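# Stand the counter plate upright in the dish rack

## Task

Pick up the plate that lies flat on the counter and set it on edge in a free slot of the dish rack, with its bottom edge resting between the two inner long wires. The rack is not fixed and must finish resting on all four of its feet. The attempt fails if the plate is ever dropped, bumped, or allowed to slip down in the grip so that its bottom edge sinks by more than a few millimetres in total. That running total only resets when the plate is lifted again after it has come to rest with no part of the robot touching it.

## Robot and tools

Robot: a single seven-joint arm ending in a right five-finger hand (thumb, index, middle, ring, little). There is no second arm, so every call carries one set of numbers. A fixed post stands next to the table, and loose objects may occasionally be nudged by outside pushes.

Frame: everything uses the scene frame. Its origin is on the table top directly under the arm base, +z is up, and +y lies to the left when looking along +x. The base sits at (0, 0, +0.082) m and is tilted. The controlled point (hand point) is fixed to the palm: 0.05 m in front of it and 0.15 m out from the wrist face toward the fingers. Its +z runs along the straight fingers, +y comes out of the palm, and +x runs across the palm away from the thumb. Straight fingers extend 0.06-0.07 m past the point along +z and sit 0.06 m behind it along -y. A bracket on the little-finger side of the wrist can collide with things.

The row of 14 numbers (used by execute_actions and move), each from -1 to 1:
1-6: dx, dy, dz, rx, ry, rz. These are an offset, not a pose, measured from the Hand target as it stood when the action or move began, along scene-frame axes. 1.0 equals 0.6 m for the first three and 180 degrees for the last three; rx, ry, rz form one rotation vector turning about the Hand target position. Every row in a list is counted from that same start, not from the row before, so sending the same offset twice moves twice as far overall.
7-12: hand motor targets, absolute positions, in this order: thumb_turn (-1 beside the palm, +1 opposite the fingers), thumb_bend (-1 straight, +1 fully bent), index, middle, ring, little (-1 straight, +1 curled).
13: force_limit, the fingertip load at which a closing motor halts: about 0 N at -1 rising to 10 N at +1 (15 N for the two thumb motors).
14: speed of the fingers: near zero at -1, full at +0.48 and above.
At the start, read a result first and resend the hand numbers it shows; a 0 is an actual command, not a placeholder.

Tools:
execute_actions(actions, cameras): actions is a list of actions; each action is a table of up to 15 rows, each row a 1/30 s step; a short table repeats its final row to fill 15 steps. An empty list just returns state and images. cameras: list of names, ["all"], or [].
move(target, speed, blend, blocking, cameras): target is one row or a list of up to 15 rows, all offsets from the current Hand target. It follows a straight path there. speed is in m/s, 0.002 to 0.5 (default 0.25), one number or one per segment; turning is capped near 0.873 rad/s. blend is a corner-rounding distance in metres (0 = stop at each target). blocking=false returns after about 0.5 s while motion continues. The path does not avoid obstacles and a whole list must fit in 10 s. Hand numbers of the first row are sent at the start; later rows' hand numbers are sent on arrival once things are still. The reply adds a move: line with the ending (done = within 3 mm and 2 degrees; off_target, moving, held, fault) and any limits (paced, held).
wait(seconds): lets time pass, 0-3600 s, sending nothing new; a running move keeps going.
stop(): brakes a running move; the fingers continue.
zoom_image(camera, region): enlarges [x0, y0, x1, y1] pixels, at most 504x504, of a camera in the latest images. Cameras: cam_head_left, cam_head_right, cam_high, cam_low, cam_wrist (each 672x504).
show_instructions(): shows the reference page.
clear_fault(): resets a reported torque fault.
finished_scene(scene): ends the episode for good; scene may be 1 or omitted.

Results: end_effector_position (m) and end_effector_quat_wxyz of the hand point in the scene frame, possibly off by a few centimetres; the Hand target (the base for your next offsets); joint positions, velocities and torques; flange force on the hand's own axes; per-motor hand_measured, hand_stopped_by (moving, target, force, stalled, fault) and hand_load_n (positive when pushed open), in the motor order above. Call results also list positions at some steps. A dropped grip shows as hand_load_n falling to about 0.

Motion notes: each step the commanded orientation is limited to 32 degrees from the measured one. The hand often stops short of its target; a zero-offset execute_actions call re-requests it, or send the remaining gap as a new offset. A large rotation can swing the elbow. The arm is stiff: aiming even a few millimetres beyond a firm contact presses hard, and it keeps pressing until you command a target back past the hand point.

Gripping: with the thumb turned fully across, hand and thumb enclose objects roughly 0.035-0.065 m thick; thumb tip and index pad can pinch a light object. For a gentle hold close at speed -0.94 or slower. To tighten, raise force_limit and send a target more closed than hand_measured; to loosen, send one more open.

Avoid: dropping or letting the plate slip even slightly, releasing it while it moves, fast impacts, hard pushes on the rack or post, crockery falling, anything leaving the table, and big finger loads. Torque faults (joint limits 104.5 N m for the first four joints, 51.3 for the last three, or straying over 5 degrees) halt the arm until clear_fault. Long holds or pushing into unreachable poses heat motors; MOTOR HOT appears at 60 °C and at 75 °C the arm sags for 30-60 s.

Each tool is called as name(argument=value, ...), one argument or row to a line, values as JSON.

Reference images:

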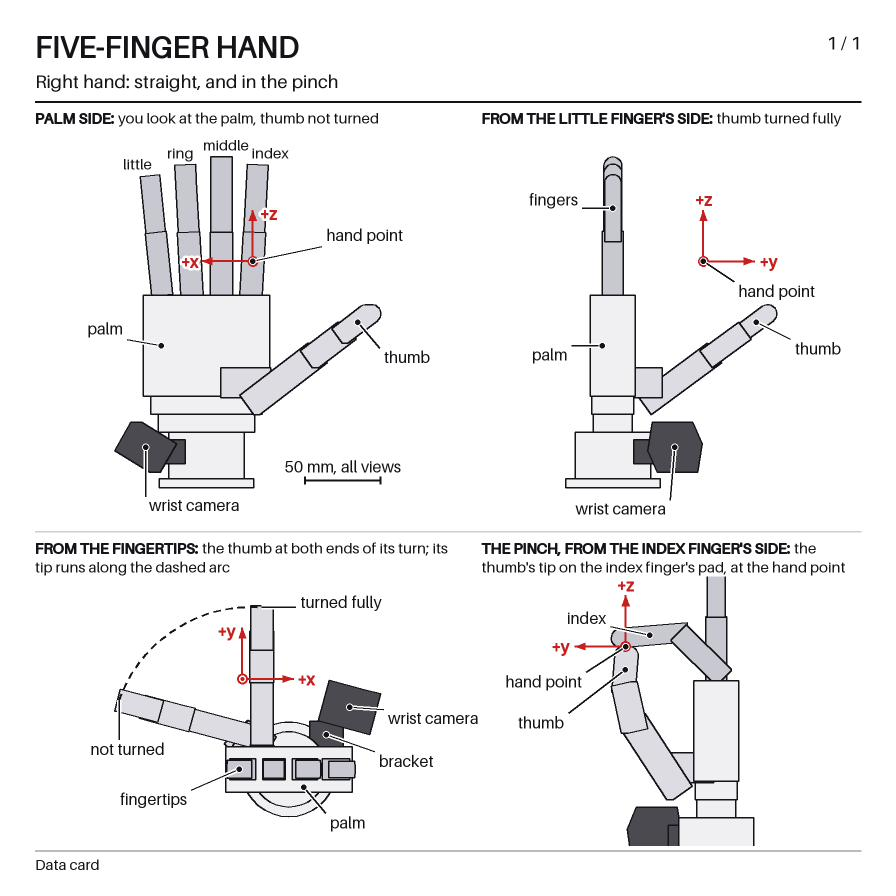

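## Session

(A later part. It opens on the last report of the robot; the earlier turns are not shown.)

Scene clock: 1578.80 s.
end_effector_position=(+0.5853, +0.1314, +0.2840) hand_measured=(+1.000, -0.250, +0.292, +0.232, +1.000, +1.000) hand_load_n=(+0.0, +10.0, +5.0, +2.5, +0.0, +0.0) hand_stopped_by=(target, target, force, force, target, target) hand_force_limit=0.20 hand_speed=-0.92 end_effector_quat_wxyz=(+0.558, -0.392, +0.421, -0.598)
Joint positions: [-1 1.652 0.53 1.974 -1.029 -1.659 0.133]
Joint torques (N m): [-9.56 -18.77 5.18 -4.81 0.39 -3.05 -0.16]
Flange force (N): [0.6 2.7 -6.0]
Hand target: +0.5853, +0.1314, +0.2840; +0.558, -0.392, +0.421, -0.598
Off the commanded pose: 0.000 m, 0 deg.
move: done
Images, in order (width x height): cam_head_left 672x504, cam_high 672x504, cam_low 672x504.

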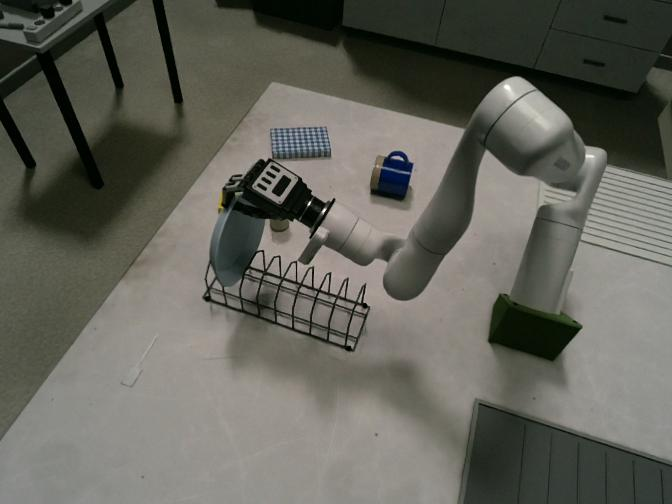

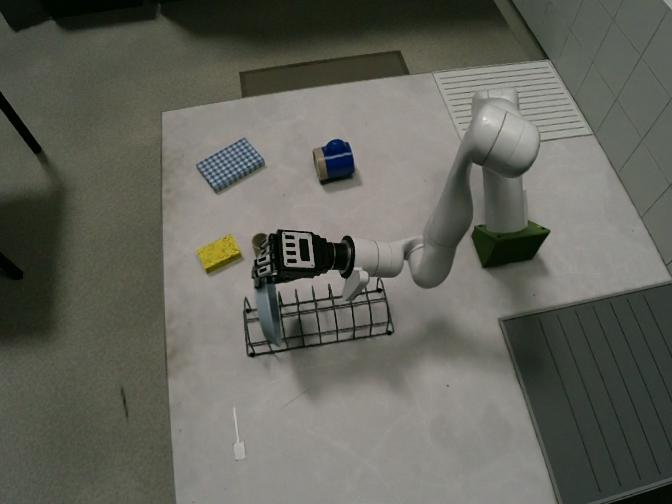

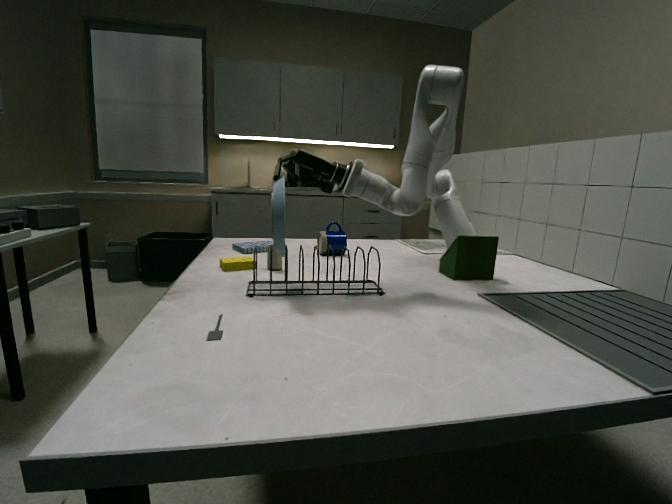

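move(
  target=[0, 0, -0.09, 0, 0, 0, 1, -0.248, 0.6, 0.6, 1, 1, 0.2, -0.92],
  speed=0.03,
  cameras=["cam_low", "cam_high", "cam_head_left"],
)

zoom_image(
  camera="cam_low",
  region=[245, 200, 345, 300],
)

zoom_image(
  camera="cam_high",
  region=[240, 265, 320, 365],
)

zoom_image(
  camera="cam_head_left",
  region=[195, 185, 295, 325],
)

Scene clock: 1592.17 s.
end_effector_position=(+0.5853, +0.1314, +0.2300) hand_measured=(+1.000, -0.250, +0.292, +0.232, +1.000, +1.000) hand_load_n=(+0.0, +9.5, +5.0, +2.5, +0.0, +0.0) hand_stopped_by=(target, target, force, force, target, target) hand_force_limit=0.20 hand_speed=-0.92 end_effector_quat_wxyz=(+0.558, -0.392, +0.421, -0.598)
Joint positions: [-0.938 1.77 0.518 1.939 -1.052 -1.723 0.057]
Joint torques (N m): [-9.89 -19.49 5.34 -3.89 0.14 -3.04 -0.14]
Flange force (N): [0.8 2.1 -6.1]
Hand target: +0.5853, +0.1314, +0.2300; +0.558, -0.392, +0.421, -0.598
Off the commanded pose: 0.000 m, 0 deg.
move: done
Images, in order (width x height): cam_head_left 672x504, cam_high 672x504, cam_low 672x504.

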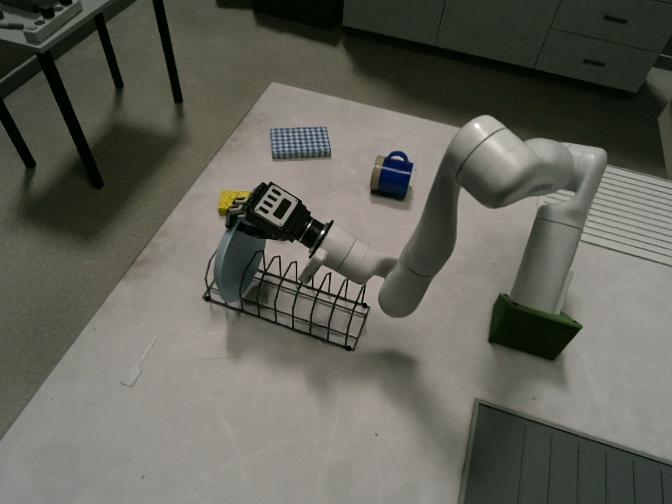

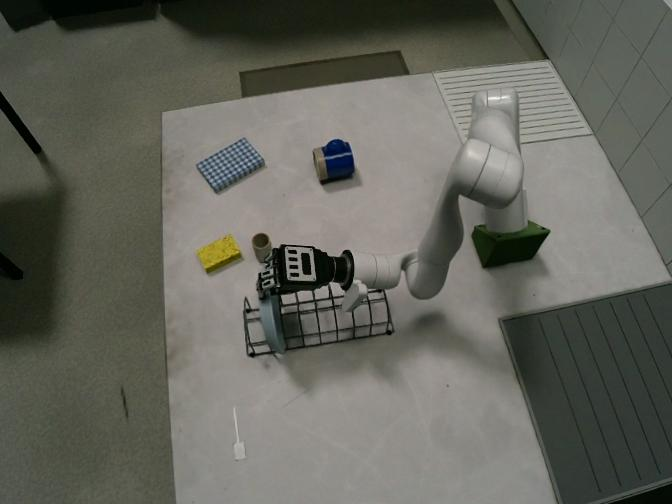

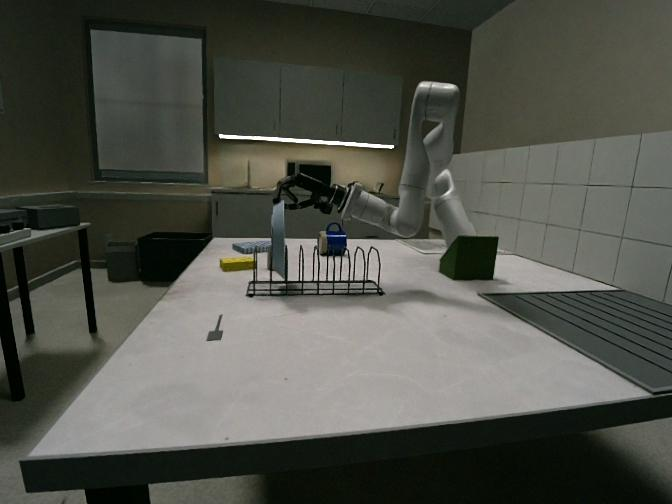

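Scaled by 5.040 from the camera's image (finer frame: 960x720).

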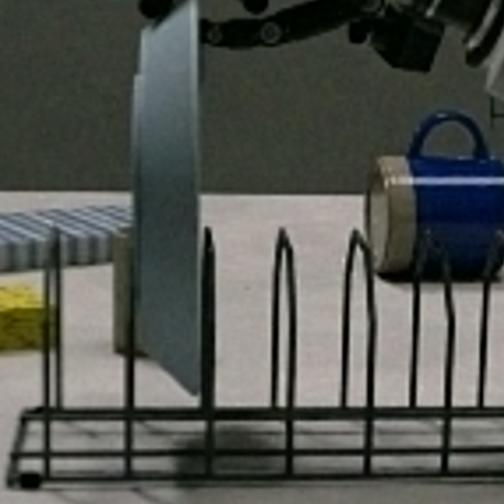

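Scaled by 5.040 from the camera's image (finer frame: 960x720).

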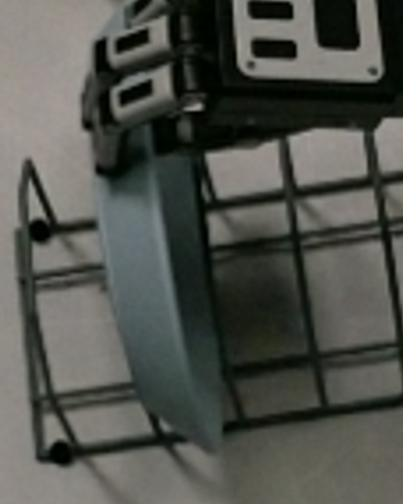

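Scaled by 3.600 from the camera's image (finer frame: 960x720).

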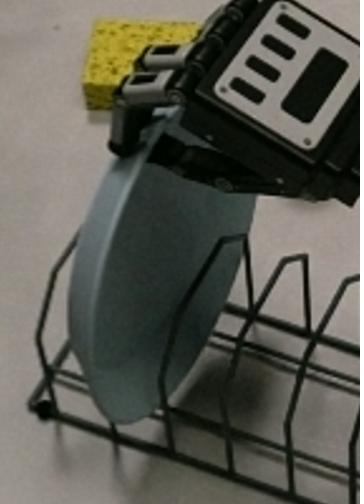

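move(
  target=[0, 0, -0.02, 0, 0, 0, 1, -0.248, 0.6, 0.6, 1, 1, 0.2, -0.92],
  speed=0.02,
)

move(
  target=[0, 0, -0.0033, 0, 0, 0, 1, -0.248, 0.6, 0.6, 1, 1, 0.2, -0.92],
  speed=0.02,
  cameras=["cam_low"],
)

zoom_image(
  camera="cam_low",
  region=[245, 200, 345, 300],
)

Scene clock: 1606.37 s.
end_effector_position=(+0.5853, +0.1314, +0.2180) hand_measured=(+1.000, -0.250, +0.292, +0.232, +1.000, +1.000) hand_load_n=(+0.0, +9.5, +5.0, +2.5, +0.0, +0.0) hand_stopped_by=(target, target, force, force, target, target) hand_force_limit=0.20 hand_speed=-0.92 end_effector_quat_wxyz=(+0.558, -0.392, +0.421, -0.598)
Joint positions: [-0.924 1.796 0.516 1.928 -1.057 -1.736 0.042]
Joint torques (N m): [-9.92 -19.58 5.31 -3.68 0.1 -3.04 -0.16]
Flange force (N): [0.7 1.9 -6.0]
Hand target: +0.5853, +0.1314, +0.2180; +0.558, -0.392, +0.421, -0.598
Off the commanded pose: 0.000 m, 0 deg.
move: done

Scene clock: 1606.87 s.
end_effector_position=(+0.5853, +0.1314, +0.2160) hand_measured=(+1.000, -0.250, +0.292, +0.232, +1.000, +1.000) hand_load_n=(+0.0, +9.5, +5.0, +2.5, +0.0, +0.0) hand_stopped_by=(target, target, force, force, target, target) hand_force_limit=0.20 hand_speed=-0.92 end_effector_quat_wxyz=(+0.558, -0.392, +0.421, -0.598)
Joint positions: [-0.921 1.801 0.516 1.927 -1.058 -1.738 0.04]
Joint torques (N m): [-9.95 -19.61 5.34 -3.66 0.1 -3.05 -0.17]
Flange force (N): [0.6 1.9 -6.0]
Hand target: +0.5853, +0.1314, +0.2160; +0.558, -0.392, +0.421, -0.598
Off the commanded pose: 0.000 m, 0 deg.
move: done

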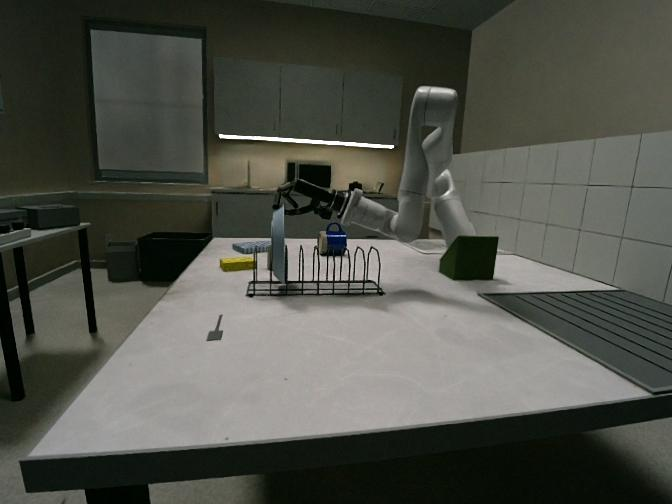

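Scaled by 5.040 from the camera's image (finer frame: 960x720).

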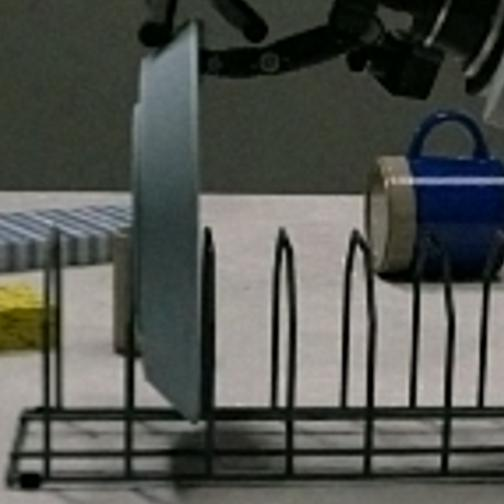

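move(
  target=[0, 0, -0.0033, 0, 0, 0, 1, -0.248, 0.6, 0.6, 1, 1, 0.2, -0.92],
  speed=0.02,
)

move(
  target=[0, 0, -0.0025, 0, 0, 0, 1, -0.248, 0.6, 0.6, 1, 1, 0.2, -0.92],
  speed=0.02,
)

Scene clock: 1613.50 s.
end_effector_position=(+0.5853, +0.1314, +0.2140) hand_measured=(+1.000, -0.250, +0.292, +0.232, +1.000, +1.000) hand_load_n=(+0.0, +10.0, +5.0, +2.5, +0.0, +0.0) hand_stopped_by=(target, target, force, force, target, target) hand_force_limit=0.20 hand_speed=-0.92 end_effector_quat_wxyz=(+0.558, -0.392, +0.421, -0.598)
Joint positions: [-0.919 1.805 0.516 1.925 -1.058 -1.74 0.038]
Joint torques (N m): [-9.94 -19.68 5.32 -3.58 0.08 -3.07 -0.15]
Flange force (N): [0.5 2.0 -5.9]
Hand target: +0.5853, +0.1314, +0.2140; +0.558, -0.392, +0.421, -0.598
Off the commanded pose: 0.000 m, 0 deg.
move: done

Scene clock: 1614.00 s.
end_effector_position=(+0.5853, +0.1314, +0.2125) hand_measured=(+1.000, -0.250, +0.292, +0.232, +1.000, +1.000) hand_load_n=(+0.0, +9.5, +5.0, +2.5, +0.0, +0.0) hand_stopped_by=(target, target, force, force, target, target) hand_force_limit=0.20 hand_speed=-0.92 end_effector_quat_wxyz=(+0.558, -0.392, +0.421, -0.598)
Joint positions: [-0.917 1.808 0.516 1.923 -1.059 -1.742 0.036]
Joint torques (N m): [-9.98 -19.7 5.35 -3.63 0.1 -3.08 -0.17]
Flange force (N): [0.6 1.9 -6.1]
Hand target: +0.5853, +0.1314, +0.2125; +0.558, -0.392, +0.421, -0.598
Off the commanded pose: 0.000 m, 0 deg.
move: done

move(
  target=[0, 0, -0.0025, 0, 0, 0, 1, -0.248, 0.6, 0.6, 1, 1, 0.2, -0.92],
  speed=0.02,
)

move(
  target=[0, 0, -0.0025, 0, 0, 0, 1, -0.248, 0.6, 0.6, 1, 1, 0.2, -0.92],
  speed=0.02,
  cameras=["cam_low", "cam_head_left"],
)

zoom_image(
  camera="cam_low",
  region=[245, 220, 325, 300],
)

zoom_image(
  camera="cam_head_left",
  region=[195, 205, 295, 325],
)

Scene clock: 1623.07 s.
end_effector_position=(+0.5853, +0.1314, +0.2110) hand_measured=(+1.000, -0.250, +0.292, +0.232, +1.000, +1.000) hand_load_n=(+0.0, +9.5, +5.0, +2.5, +0.5, +0.0) hand_stopped_by=(target, target, force, force, target, target) hand_force_limit=0.20 hand_speed=-0.92 end_effector_quat_wxyz=(+0.558, -0.392, +0.421, -0.598)
Joint positions: [-0.915 1.812 0.516 1.922 -1.06 -1.743 0.034]
Joint torques (N m): [-9.92 -19.7 5.32 -3.55 0.08 -3.03 -0.15]
Flange force (N): [0.6 1.9 -6.1]
Hand target: +0.5853, +0.1314, +0.2110; +0.558, -0.392, +0.421, -0.598
Off the commanded pose: 0.000 m, 0 deg.
move: done

Scene clock: 1623.57 s.
end_effector_position=(+0.5853, +0.1314, +0.2095) hand_measured=(+1.000, -0.250, +0.292, +0.232, +1.000, +1.000) hand_load_n=(+0.0, +10.0, +5.0, +2.5, +0.0, +0.0) hand_stopped_by=(target, target, force, force, target, target) hand_force_limit=0.20 hand_speed=-0.92 end_effector_quat_wxyz=(+0.558, -0.392, +0.421, -0.598)
Joint positions: [-0.914 1.815 0.515 1.92 -1.06 -1.745 0.032]
Joint torques (N m): [-9.96 -19.7 5.35 -3.58 0.08 -3.03 -0.15]
Flange force (N): [0.7 1.8 -6.1]
Hand target: +0.5853, +0.1314, +0.2095; +0.558, -0.392, +0.421, -0.598
Off the commanded pose: 0.000 m, 0 deg.
move: done
Images, in order (width x height): cam_head_left 672x504, cam_low 672x504.

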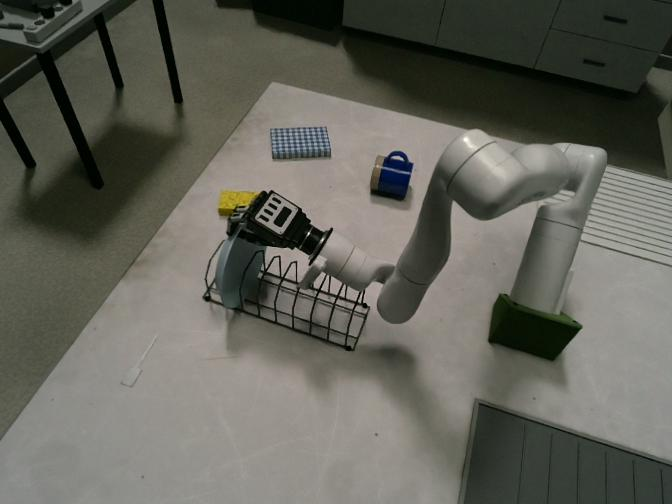

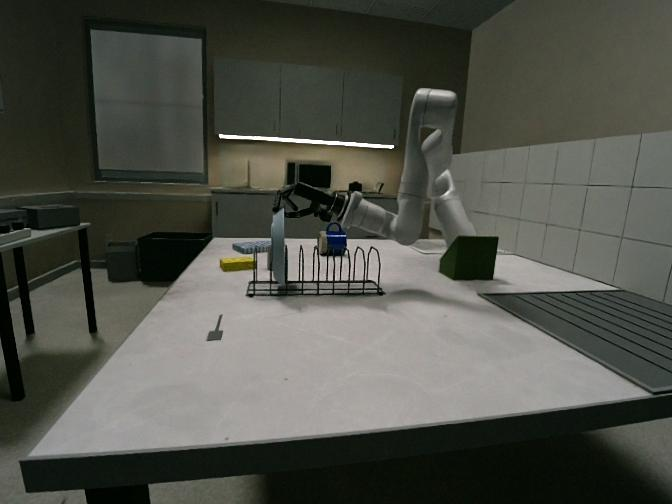

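Scaled by 6.300 from the camera's image (finer frame: 960x720).

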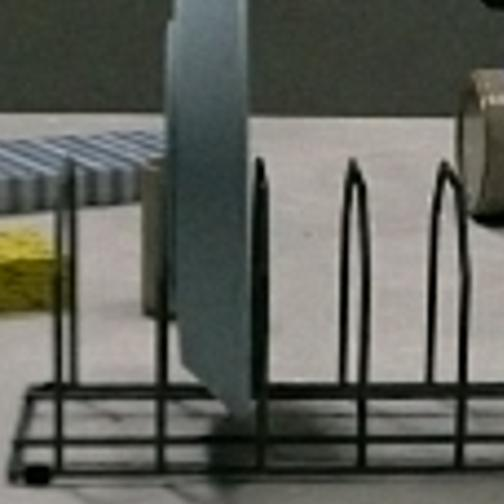

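Scaled by 4.200 from the camera's image (finer frame: 960x720).

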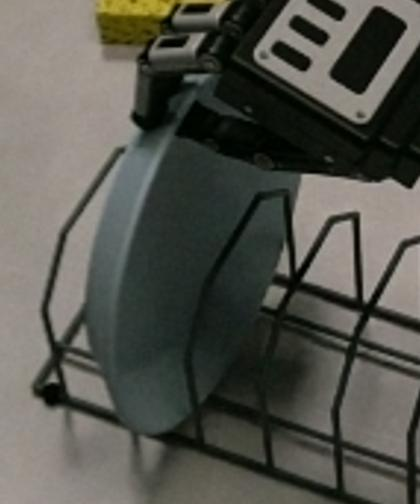

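move(
  target=[0, 0, -0.0025, 0, 0, 0, 1, -0.248, 0.6, 0.6, 1, 1, 0.2, -0.92],
  speed=0.02,
)

move(
  target=[0, 0, -0.002, 0, 0, 0, 1, -0.248, 0.6, 0.6, 1, 1, 0.2, -0.92],
  speed=0.02,
)

Scene clock: 1632.57 s.
end_effector_position=(+0.5853, +0.1314, +0.2080) hand_measured=(+1.000, -0.250, +0.292, +0.232, +1.000, +1.000) hand_load_n=(+0.0, +10.0, +5.0, +3.0, +0.0, +0.0) hand_stopped_by=(target, target, force, force, target, target) hand_force_limit=0.20 hand_speed=-0.92 end_effector_quat_wxyz=(+0.558, -0.392, +0.421, -0.598)
Joint positions: [-0.912 1.818 0.515 1.919 -1.061 -1.746 0.031]
Joint torques (N m): [-9.96 -19.69 5.33 -3.52 0.06 -3.06 -0.16]
Flange force (N): [0.6 1.8 -5.9]
Hand target: +0.5853, +0.1314, +0.2080; +0.558, -0.392, +0.421, -0.598
Off the commanded pose: 0.000 m, 0 deg.
move: done

Scene clock: 1633.07 s.
end_effector_position=(+0.5853, +0.1314, +0.2068) hand_measured=(+1.000, -0.250, +0.292, +0.232, +1.000, +1.000) hand_load_n=(-0.5, +9.5, +5.0, +3.0, +0.0, +0.0) hand_stopped_by=(target, target, force, force, target, target) hand_force_limit=0.20 hand_speed=-0.92 end_effector_quat_wxyz=(+0.558, -0.392, +0.421, -0.598)
Joint positions: [-0.91 1.821 0.515 1.917 -1.061 -1.747 0.029]
Joint torques (N m): [-9.96 -19.77 5.34 -3.51 0.03 -3.05 -0.16]
Flange force (N): [0.6 1.9 -6.0]
Hand target: +0.5853, +0.1314, +0.2068; +0.558, -0.392, +0.421, -0.598
Off the commanded pose: 0.000 m, 0 deg.
move: done

move(
  target=[0, 0, -0.002, 0, 0, 0, 1, -0.248, 0.6, 0.6, 1, 1, 0.2, -0.92],
  speed=0.02,
)

move(
  target=[0, 0, -0.002, 0, 0, 0, 1, -0.248, 0.6, 0.6, 1, 1, 0.2, -0.92],
  speed=0.02,
)

Scene clock: 1638.23 s.
end_effector_position=(+0.5853, +0.1314, +0.2056) hand_measured=(+1.000, -0.250, +0.292, +0.232, +1.000, +1.000) hand_load_n=(+0.5, +9.5, +5.0, +2.5, +0.0, +0.0) hand_stopped_by=(target, target, force, force, target, target) hand_force_limit=0.20 hand_speed=-0.92 end_effector_quat_wxyz=(+0.558, -0.392, +0.421, -0.598)
Joint positions: [-0.909 1.823 0.515 1.916 -1.062 -1.749 0.028]
Joint torques (N m): [-9.96 -19.74 5.34 -3.49 0.05 -3.05 -0.16]
Flange force (N): [0.6 1.8 -6.0]
Hand target: +0.5853, +0.1314, +0.2056; +0.558, -0.392, +0.421, -0.598
Off the commanded pose: 0.000 m, 0 deg.
move: done

Scene clock: 1638.73 s.
end_effector_position=(+0.5853, +0.1314, +0.2044) hand_measured=(+1.000, -0.250, +0.292, +0.232, +1.000, +1.000) hand_load_n=(+0.0, +9.5, +5.0, +2.5, +0.0, +0.0) hand_stopped_by=(target, target, force, force, target, target) hand_force_limit=0.20 hand_speed=-0.92 end_effector_quat_wxyz=(+0.558, -0.392, +0.421, -0.598)
Joint positions: [-0.908 1.826 0.515 1.915 -1.062 -1.75 0.027]
Joint torques (N m): [-10 -19.75 5.36 -3.45 0.02 -3.03 -0.16]
Flange force (N): [0.5 1.9 -5.9]
Hand target: +0.5853, +0.1314, +0.2044; +0.558, -0.392, +0.421, -0.598
Off the commanded pose: 0.000 m, 0 deg.
move: done

move(
  target=[0, 0, -0.002, 0, 0, 0, 1, -0.248, 0.6, 0.6, 1, 1, 0.2, -0.92],
  speed=0.02,
)

move(
  target=[0, 0, -0.0015, 0, 0, 0, 1, -0.248, 0.6, 0.6, 1, 1, 0.2, -0.92],
  speed=0.02,
  cameras=["cam_low"],
)

zoom_image(
  camera="cam_low",
  region=[245, 240, 305, 300],
)

Scene clock: 1649.03 s.
end_effector_position=(+0.5853, +0.1314, +0.2032) hand_measured=(+1.000, -0.250, +0.292, +0.232, +1.000, +1.000) hand_load_n=(+0.0, +9.5, +5.0, +3.0, +0.0, +0.0) hand_stopped_by=(target, target, force, force, target, target) hand_force_limit=0.20 hand_speed=-0.92 end_effector_quat_wxyz=(+0.558, -0.392, +0.421, -0.598)
Joint positions: [-0.906 1.828 0.515 1.914 -1.062 -1.751 0.026]
Joint torques (N m): [-8.97 -18.36 4.35 -2.9 0.13 -2.14 -0.15]
Flange force (N): [0.7 -0.8 -4.8]
Hand target: +0.5853, +0.1314, +0.2032; +0.558, -0.392, +0.421, -0.598
Off the commanded pose: 0.000 m, 0 deg.
move: done

Scene clock: 1649.53 s.
end_effector_position=(+0.5853, +0.1314, +0.2023) hand_measured=(+1.000, -0.250, +0.292, +0.232, +1.000, +1.000) hand_load_n=(+0.0, +9.0, +6.0, +3.5, +0.0, +0.0) hand_stopped_by=(target, target, force, force, target, target) hand_force_limit=0.20 hand_speed=-0.92 end_effector_quat_wxyz=(+0.558, -0.392, +0.421, -0.598)
Joint positions: [-0.905 1.83 0.515 1.913 -1.063 -1.752 0.025]
Joint torques (N m): [-6.87 -15.22 2.18 -1.74 0.38 -0.07 -0.09]
Flange force (N): [1.5 -6.4 -2.3]
Hand target: +0.5853, +0.1314, +0.2023; +0.558, -0.392, +0.421, -0.598
Off the commanded pose: 0.000 m, 0 deg.
move: done

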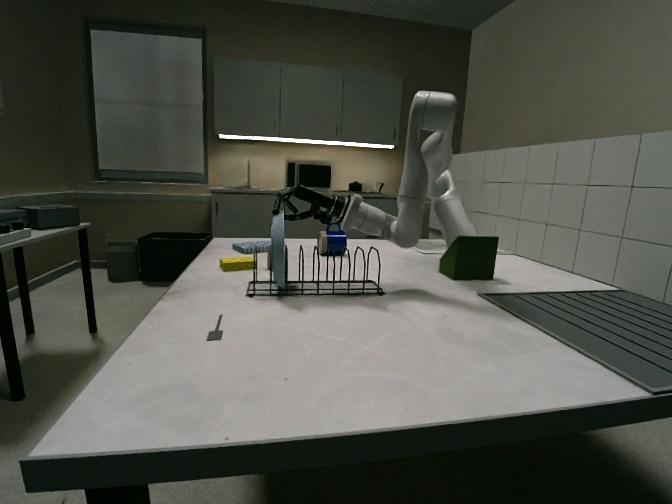

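Scaled by 8.400 from the camera's image (finer frame: 960x720).

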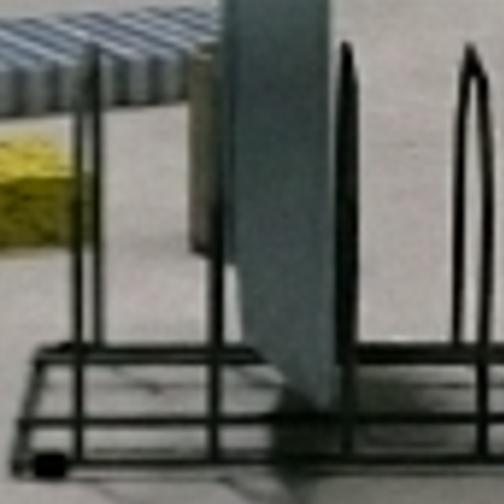

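move(
  target=[0, 0, 0.001, 0, 0, 0, 1, -0.248, 0.6, 0.6, 1, 1, 0.2, -0.92],
  speed=0.02,
)

move(
  target=[0, 0, 0, 0, 0, 0, 1, -0.248, 0.27, 0.21, 1, 1, 0.2, -0.92],
  speed=0.02,
  cameras=["cam_low", "cam_high", "cam_head_left", "cam_wrist"],
)

zoom_image(
  camera="cam_low",
  region=[245, 190, 345, 300],
)

zoom_image(
  camera="cam_high",
  region=[240, 265, 320, 365],
)

zoom_image(
  camera="cam_head_left",
  region=[195, 205, 295, 325],
)

Scene clock: 1684.23 s.
end_effector_position=(+0.5853, +0.1314, +0.2029) hand_measured=(+1.000, -0.250, +0.292, +0.232, +1.000, +1.000) hand_load_n=(+0.0, +9.0, +5.5, +3.0, +0.0, +0.0) hand_stopped_by=(target, target, force, force, target, target) hand_force_limit=0.20 hand_speed=-0.92 end_effector_quat_wxyz=(+0.558, -0.392, +0.421, -0.598)
Joint positions: [-0.906 1.829 0.515 1.913 -1.063 -1.751 0.025]
Joint torques (N m): [-8.39 -17.36 3.68 -2.56 0.24 -1.49 -0.13]
Flange force (N): [1.0 -2.5 -4.0]
Hand target: +0.5853, +0.1314, +0.2029; +0.558, -0.392, +0.421, -0.598
Off the commanded pose: 0.000 m, 0 deg.
move: done

Scene clock: 1684.73 s.
end_effector_position=(+0.5853, +0.1314, +0.2029) hand_measured=(+1.000, -0.250, +0.270, +0.210, +1.000, +1.000) hand_load_n=(+0.0, +6.5, +2.5, -0.5, +0.0, +0.0) hand_stopped_by=(target, target, target, target, target, target) hand_force_limit=0.20 hand_speed=-0.92 end_effector_quat_wxyz=(+0.558, -0.392, +0.421, -0.598)
Joint positions: [-0.906 1.829 0.515 1.913 -1.063 -1.751 0.025]
Joint torques (N m): [-9.33 -18.82 4.67 -3.12 0.13 -2.43 -0.15]
Flange force (N): [0.8 0.0 -5.2]
Hand target: +0.5853, +0.1314, +0.2029; +0.558, -0.392, +0.421, -0.598
Off the commanded pose: 0.000 m, 0 deg.
move: done
cam_wrist: T_world_to_cam=[[0.26254, -0.24225, -0.93402, 0.06721], [-0.32912, 0.88744, -0.32268, 0.14838], [0.90706, 0.39212, 0.15326, -0.50271]] pos_world=[0.48717, 0.08173, 0.1877]
Images, in order (width x height): cam_head_left 672x504, cam_high 672x504, cam_low 672x504, cam_wrist 672x504.

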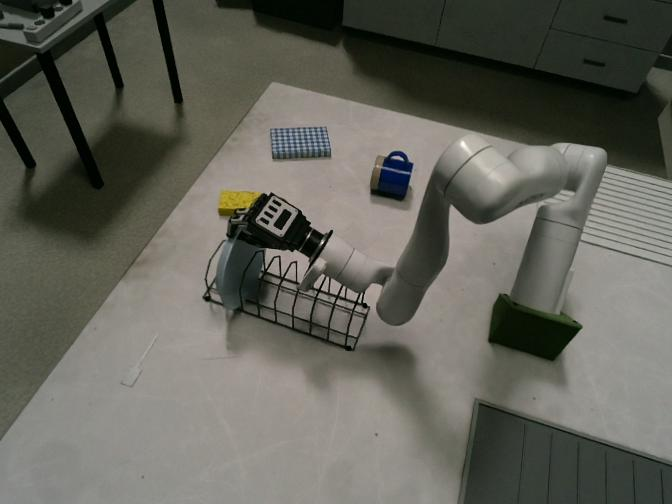

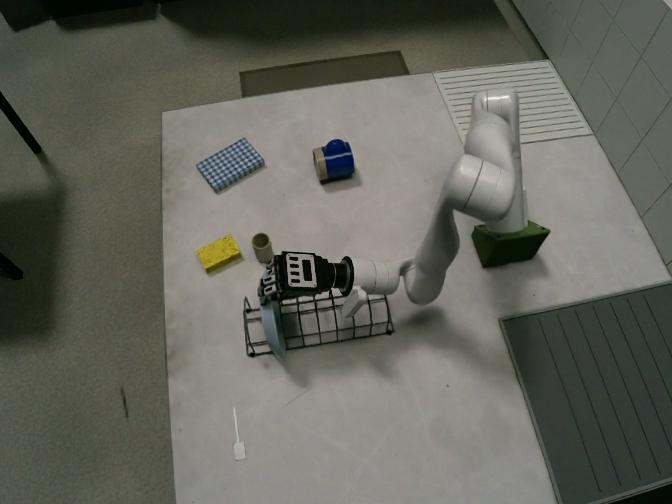

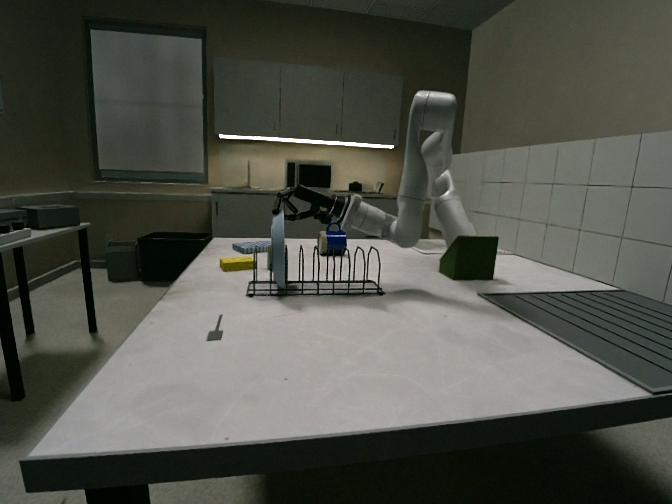

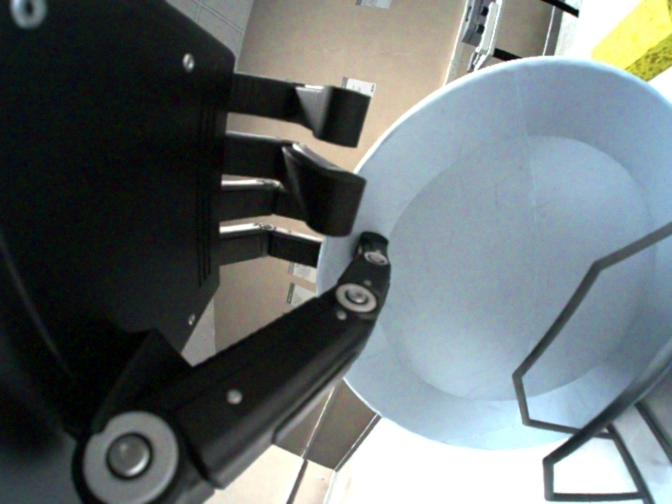

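Scaled by 4.582 from the camera's image (finer frame: 960x720).

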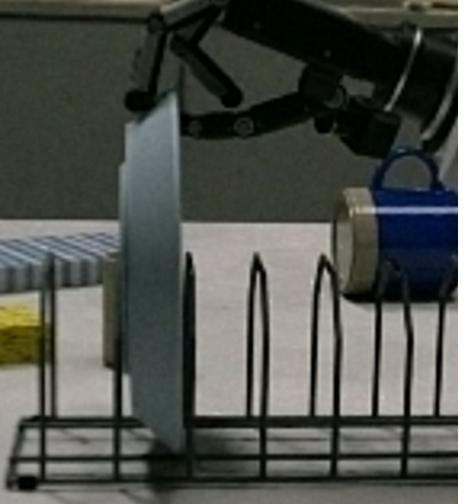

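Scaled by 5.040 from the camera's image (finer frame: 960x720).

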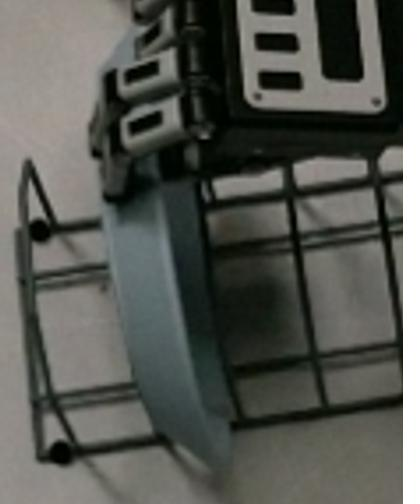

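Scaled by 4.200 from the camera's image (finer frame: 960x720).

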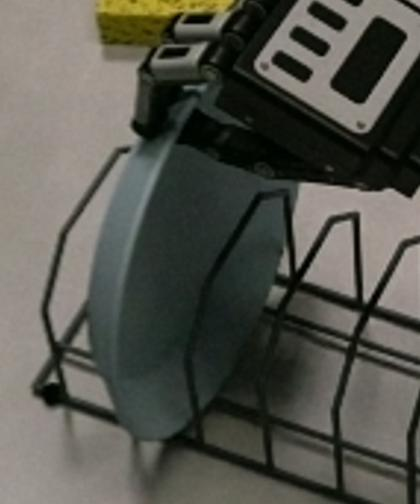

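move(
  target=[0, 0, -0.001, 0, 0, 0, 1, -0.248, 0.27, 0.21, 1, 1, 0.2, -0.92],
  speed=0.02,
)

move(
  target=[0, 0, 0, 0, 0, 0, 1, -0.265, 0.27, 0.21, 1, 1, 0.2, -0.94],
  speed=0.02,
)

Scene clock: 1706.77 s.
end_effector_position=(+0.5853, +0.1314, +0.2024) hand_measured=(+1.000, -0.250, +0.270, +0.210, +1.000, +1.000) hand_load_n=(+0.0, +5.5, +3.5, +0.5, +0.0, +0.0) hand_stopped_by=(target, target, target, target, target, target) hand_force_limit=0.20 hand_speed=-0.92 end_effector_quat_wxyz=(+0.558, -0.392, +0.421, -0.598)
Joint positions: [-0.905 1.83 0.515 1.913 -1.063 -1.752 0.025]
Joint torques (N m): [-7.91 -17.04 3.53 -2.37 0.15 -1.19 -0.08]
Flange force (N): [1.0 -3.3 -4.0]
Hand target: +0.5853, +0.1314, +0.2023; +0.558, -0.392, +0.421, -0.598
Off the commanded pose: 0.000 m, 0 deg.
move: done

Scene clock: 1707.27 s.
end_effector_position=(+0.5853, +0.1314, +0.2023) hand_measured=(+1.000, -0.268, +0.270, +0.210, +1.000, +1.000) hand_load_n=(+0.0, +2.5, +3.5, +0.5, +0.0, +0.0) hand_stopped_by=(target, target, target, target, target, target) hand_force_limit=0.20 hand_speed=-0.94 end_effector_quat_wxyz=(+0.558, -0.392, +0.421, -0.598)
Joint positions: [-0.905 1.83 0.515 1.913 -1.063 -1.752 0.025]
Joint torques (N m): [-7.67 -16.62 3.27 -2.21 0.2 -0.95 -0.06]
Flange force (N): [1.0 -4.1 -3.7]
Hand target: +0.5853, +0.1314, +0.2023; +0.558, -0.392, +0.421, -0.598
Off the commanded pose: 0.000 m, 0 deg.
move: done

move(
  target=[0, 0, 0, 0, 0, 0, 1, -0.265, 0.25, 0.205, 1, 1, 0.2, -0.94],
  speed=0.02,
)

move(
  target=[0, 0, 0, 0, 0, 0, 1, -0.29, 0.25, 0.205, 1, 1, 0.2, -0.94],
  speed=0.02,
  cameras=["cam_low", "cam_high", "cam_head_left", "cam_wrist"],
)

zoom_image(
  camera="cam_low",
  region=[245, 190, 345, 300],
)

zoom_image(
  camera="cam_high",
  region=[240, 265, 320, 365],
)

Scene clock: 1715.93 s.
end_effector_position=(+0.5853, +0.1314, +0.2023) hand_measured=(+1.000, -0.268, +0.250, +0.204, +1.000, +1.000) hand_load_n=(+0.0, +2.0, +0.0, +0.0, +0.0, +0.0) hand_stopped_by=(target, target, target, target, target, target) hand_force_limit=0.20 hand_speed=-0.94 end_effector_quat_wxyz=(+0.558, -0.392, +0.421, -0.598)
Joint positions: [-0.905 1.83 0.515 1.913 -1.063 -1.752 0.025]
Joint torques (N m): [-8.68 -18.43 4.54 -2.88 0.04 -2.04 -0.12]
Flange force (N): [0.5 -1.2 -5.5]
Hand target: +0.5853, +0.1314, +0.2023; +0.558, -0.392, +0.421, -0.598
Off the commanded pose: 0.000 m, 0 deg.
move: done

Scene clock: 1716.43 s.
end_effector_position=(+0.5853, +0.1314, +0.2023) hand_measured=(+1.000, -0.290, +0.250, +0.204, +1.000, +1.000) hand_load_n=(-0.5, +0.5, +0.0, +0.0, +0.0, +0.0) hand_stopped_by=(target, target, target, target, target, target) hand_force_limit=0.20 hand_speed=-0.94 end_effector_quat_wxyz=(+0.558, -0.392, +0.421, -0.598)
Joint positions: [-0.905 1.83 0.515 1.913 -1.063 -1.752 0.025]
Joint torques (N m): [-8.62 -18.15 4.3 -2.86 0.11 -1.89 -0.11]
Flange force (N): [0.9 -1.6 -5.2]
Hand target: +0.5853, +0.1314, +0.2023; +0.558, -0.392, +0.421, -0.598
Off the commanded pose: 0.000 m, 0 deg.
move: done
cam_wrist: T_world_to_cam=[[0.26249, -0.24227, -0.93402, 0.06668], [-0.32901, 0.88749, -0.32266, 0.14812], [0.90711, 0.392, 0.15325, -0.50263]] pos_world=[0.48717, 0.08173, 0.1871]
Images, in order (width x height): cam_head_left 672x504, cam_high 672x504, cam_low 672x504, cam_wrist 672x504.

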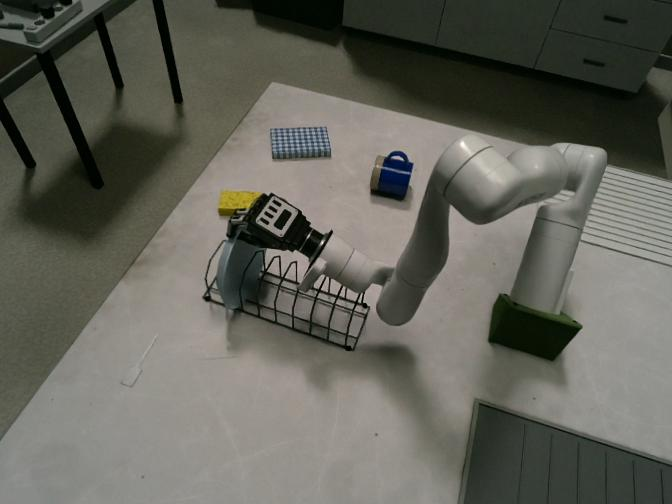

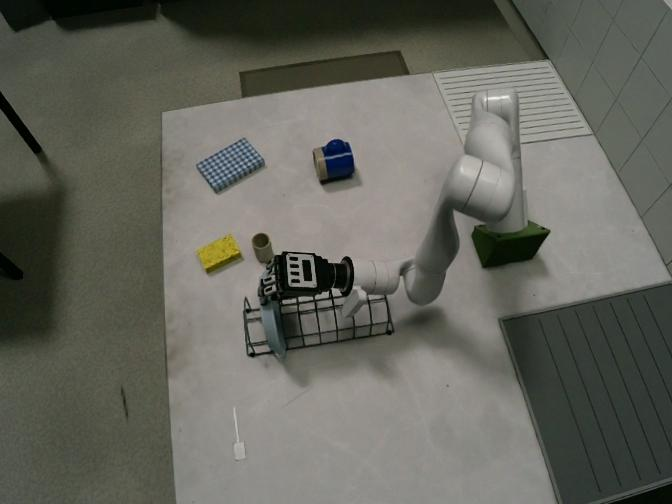

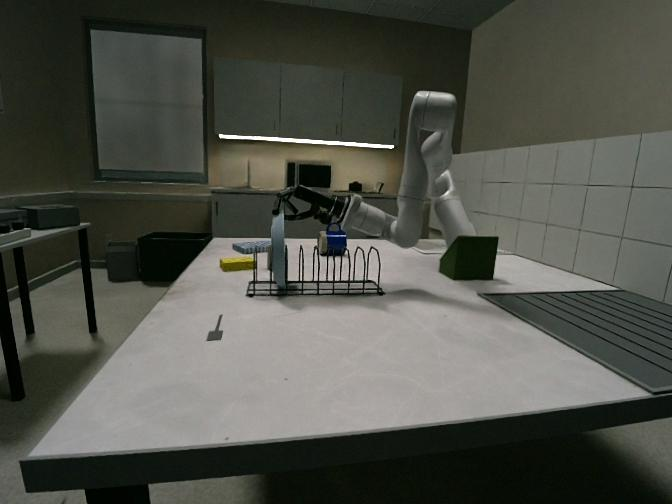

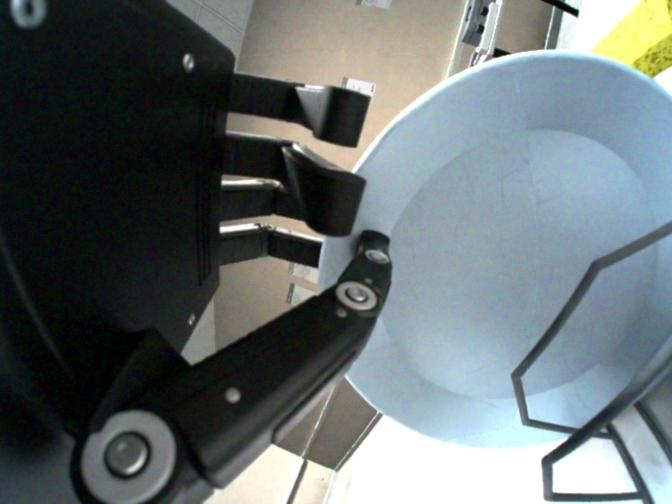

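Scaled by 4.582 from the camera's image (finer frame: 960x720).

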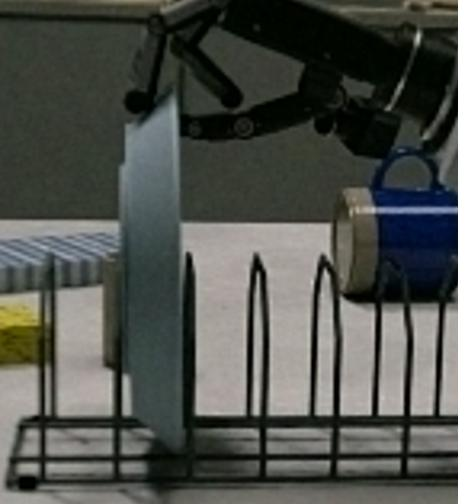

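Scaled by 5.040 from the camera's image (finer frame: 960x720).

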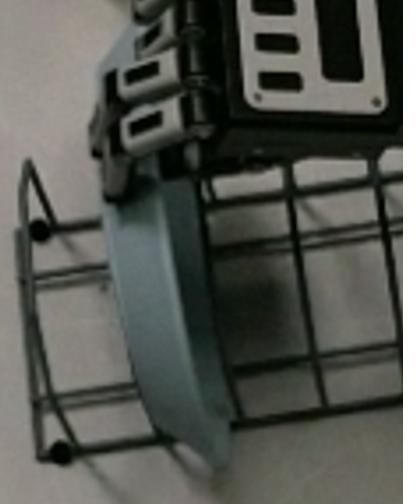

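move(
  target=[0, 0, 0, 0, 0, 0, 1, -0.4, 0.25, 0.205, 1, 1, 0.2, -0.9],
  speed=0.02,
)

move(
  target=[0, 0, 0, 0, 0, 0, 1, -0.4, 0.2, 0.17, 1, 1, 0.2, -0.94],
  speed=0.02,
  cameras=["cam_low", "cam_wrist"],
)

zoom_image(
  camera="cam_low",
  region=[245, 190, 345, 300],
)

Scene clock: 1728.07 s.
end_effector_position=(+0.5853, +0.1314, +0.2023) hand_measured=(+1.000, -0.400, +0.250, +0.204, +1.000, +1.000) hand_load_n=(+0.0, +0.0, +0.0, +0.0, +0.0, +0.0) hand_stopped_by=(target, target, target, target, target, target) hand_force_limit=0.20 hand_speed=-0.90 end_effector_quat_wxyz=(+0.558, -0.392, +0.421, -0.598)
Joint positions: [-0.905 1.83 0.515 1.913 -1.063 -1.752 0.025]
Joint torques (N m): [-8.45 -17.94 4.2 -2.61 -0.01 -1.8 -0.07]
Flange force (N): [0.5 -1.7 -4.6]
Hand target: +0.5853, +0.1314, +0.2023; +0.558, -0.392, +0.421, -0.598
Off the commanded pose: 0.000 m, 0 deg.
move: done

Scene clock: 1728.63 s.
end_effector_position=(+0.5853, +0.1314, +0.2023) hand_measured=(+1.000, -0.400, +0.200, +0.170, +1.000, +1.000) hand_load_n=(+0.0, +0.0, +0.0, +0.0, +0.0, +0.0) hand_stopped_by=(target, target, target, target, target, target) hand_force_limit=0.20 hand_speed=-0.94 end_effector_quat_wxyz=(+0.558, -0.392, +0.421, -0.598)
Joint positions: [-0.905 1.83 0.515 1.913 -1.063 -1.752 0.025]
Joint torques (N m): [-8.42 -17.98 4.22 -2.63 0.03 -1.79 -0.08]
Flange force (N): [0.5 -1.7 -4.8]
Hand target: +0.5853, +0.1314, +0.2023; +0.558, -0.392, +0.421, -0.598
Off the commanded pose: 0.000 m, 0 deg.
move: done
cam_wrist: T_world_to_cam=[[0.26251, -0.24226, -0.93402, 0.06667], [-0.32909, 0.88746, -0.32268, 0.14817], [0.90707, 0.39209, 0.15324, -0.50262]] pos_world=[0.48717, 0.08173, 0.1871]

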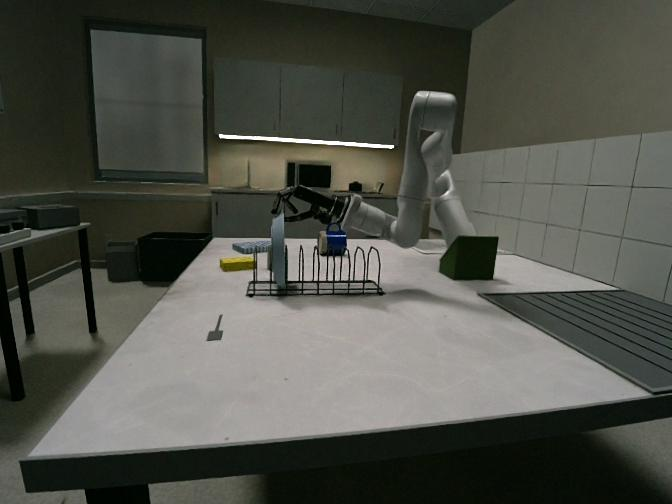

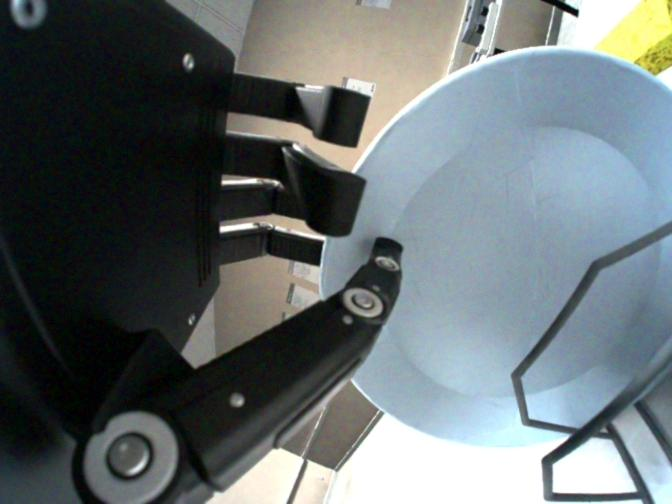

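Scaled by 4.582 from the camera's image (finer frame: 960x720).

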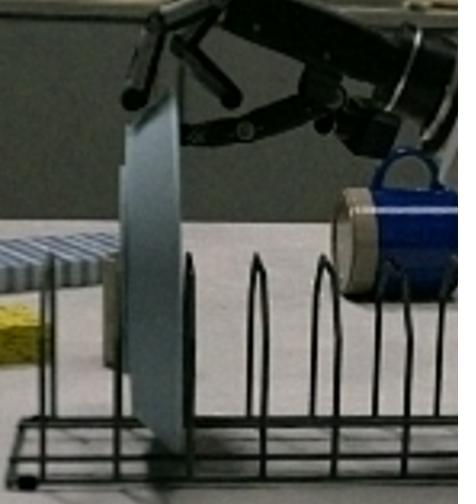

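move(
  target=[0, 0, 0, 0, 0, 0, 1, -0.4, -1, -1, 1, 1, 0.2, -0.7],
  speed=0.02,
  cameras=["cam_low", "cam_wrist"],
)

zoom_image(
  camera="cam_low",
  region=[245, 190, 345, 300],
)

Scene clock: 1762.03 s.
end_effector_position=(+0.5853, +0.1314, +0.2023) hand_measured=(+1.000, -0.400, -1.000, -1.000, +1.000, +1.000) hand_load_n=(+0.0, +0.0, +0.0, +0.0, +0.0, +0.0) hand_stopped_by=(target, target, target, target, target, target) hand_force_limit=0.20 hand_speed=-0.70 end_effector_quat_wxyz=(+0.558, -0.392, +0.421, -0.598)
Joint positions: [-0.905 1.83 0.515 1.913 -1.063 -1.752 0.025]
Joint torques (N m): [-8.48 -17.99 4.21 -2.66 -0.01 -1.8 -0.08]
Flange force (N): [0.6 -1.6 -4.7]
Hand target: +0.5853, +0.1314, +0.2023; +0.558, -0.392, +0.421, -0.598
Off the commanded pose: 0.000 m, 0 deg.
move: done
cam_wrist: T_world_to_cam=[[0.26246, -0.24219, -0.93405, 0.06669], [-0.32904, 0.88751, -0.32258, 0.14812], [0.90711, 0.392, 0.15325, -0.50263]] pos_world=[0.48717, 0.08173, 0.1871]

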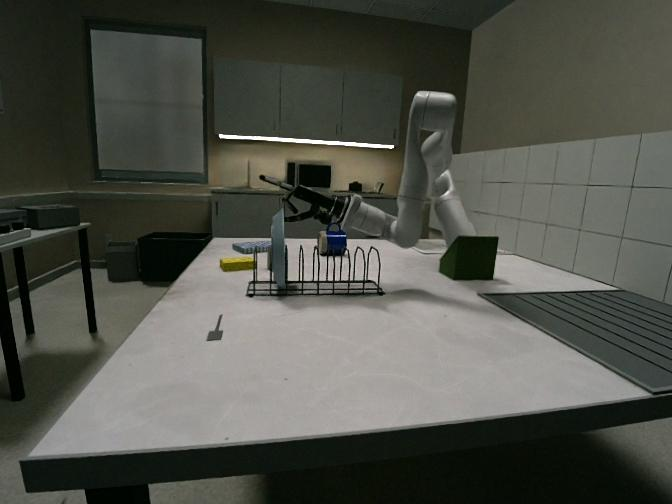

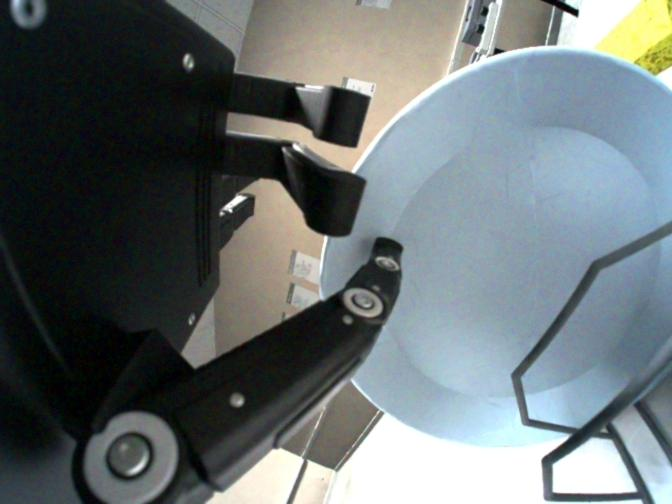

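Scaled by 4.582 from the camera's image (finer frame: 960x720).

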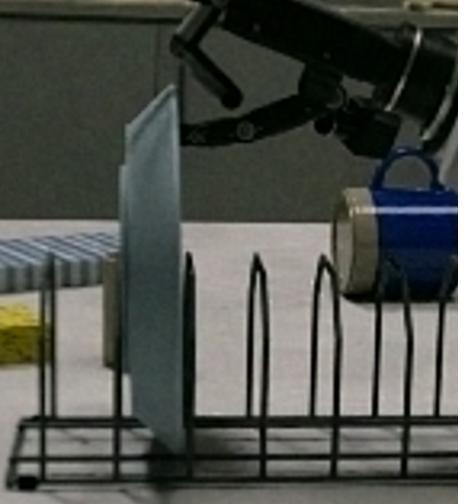

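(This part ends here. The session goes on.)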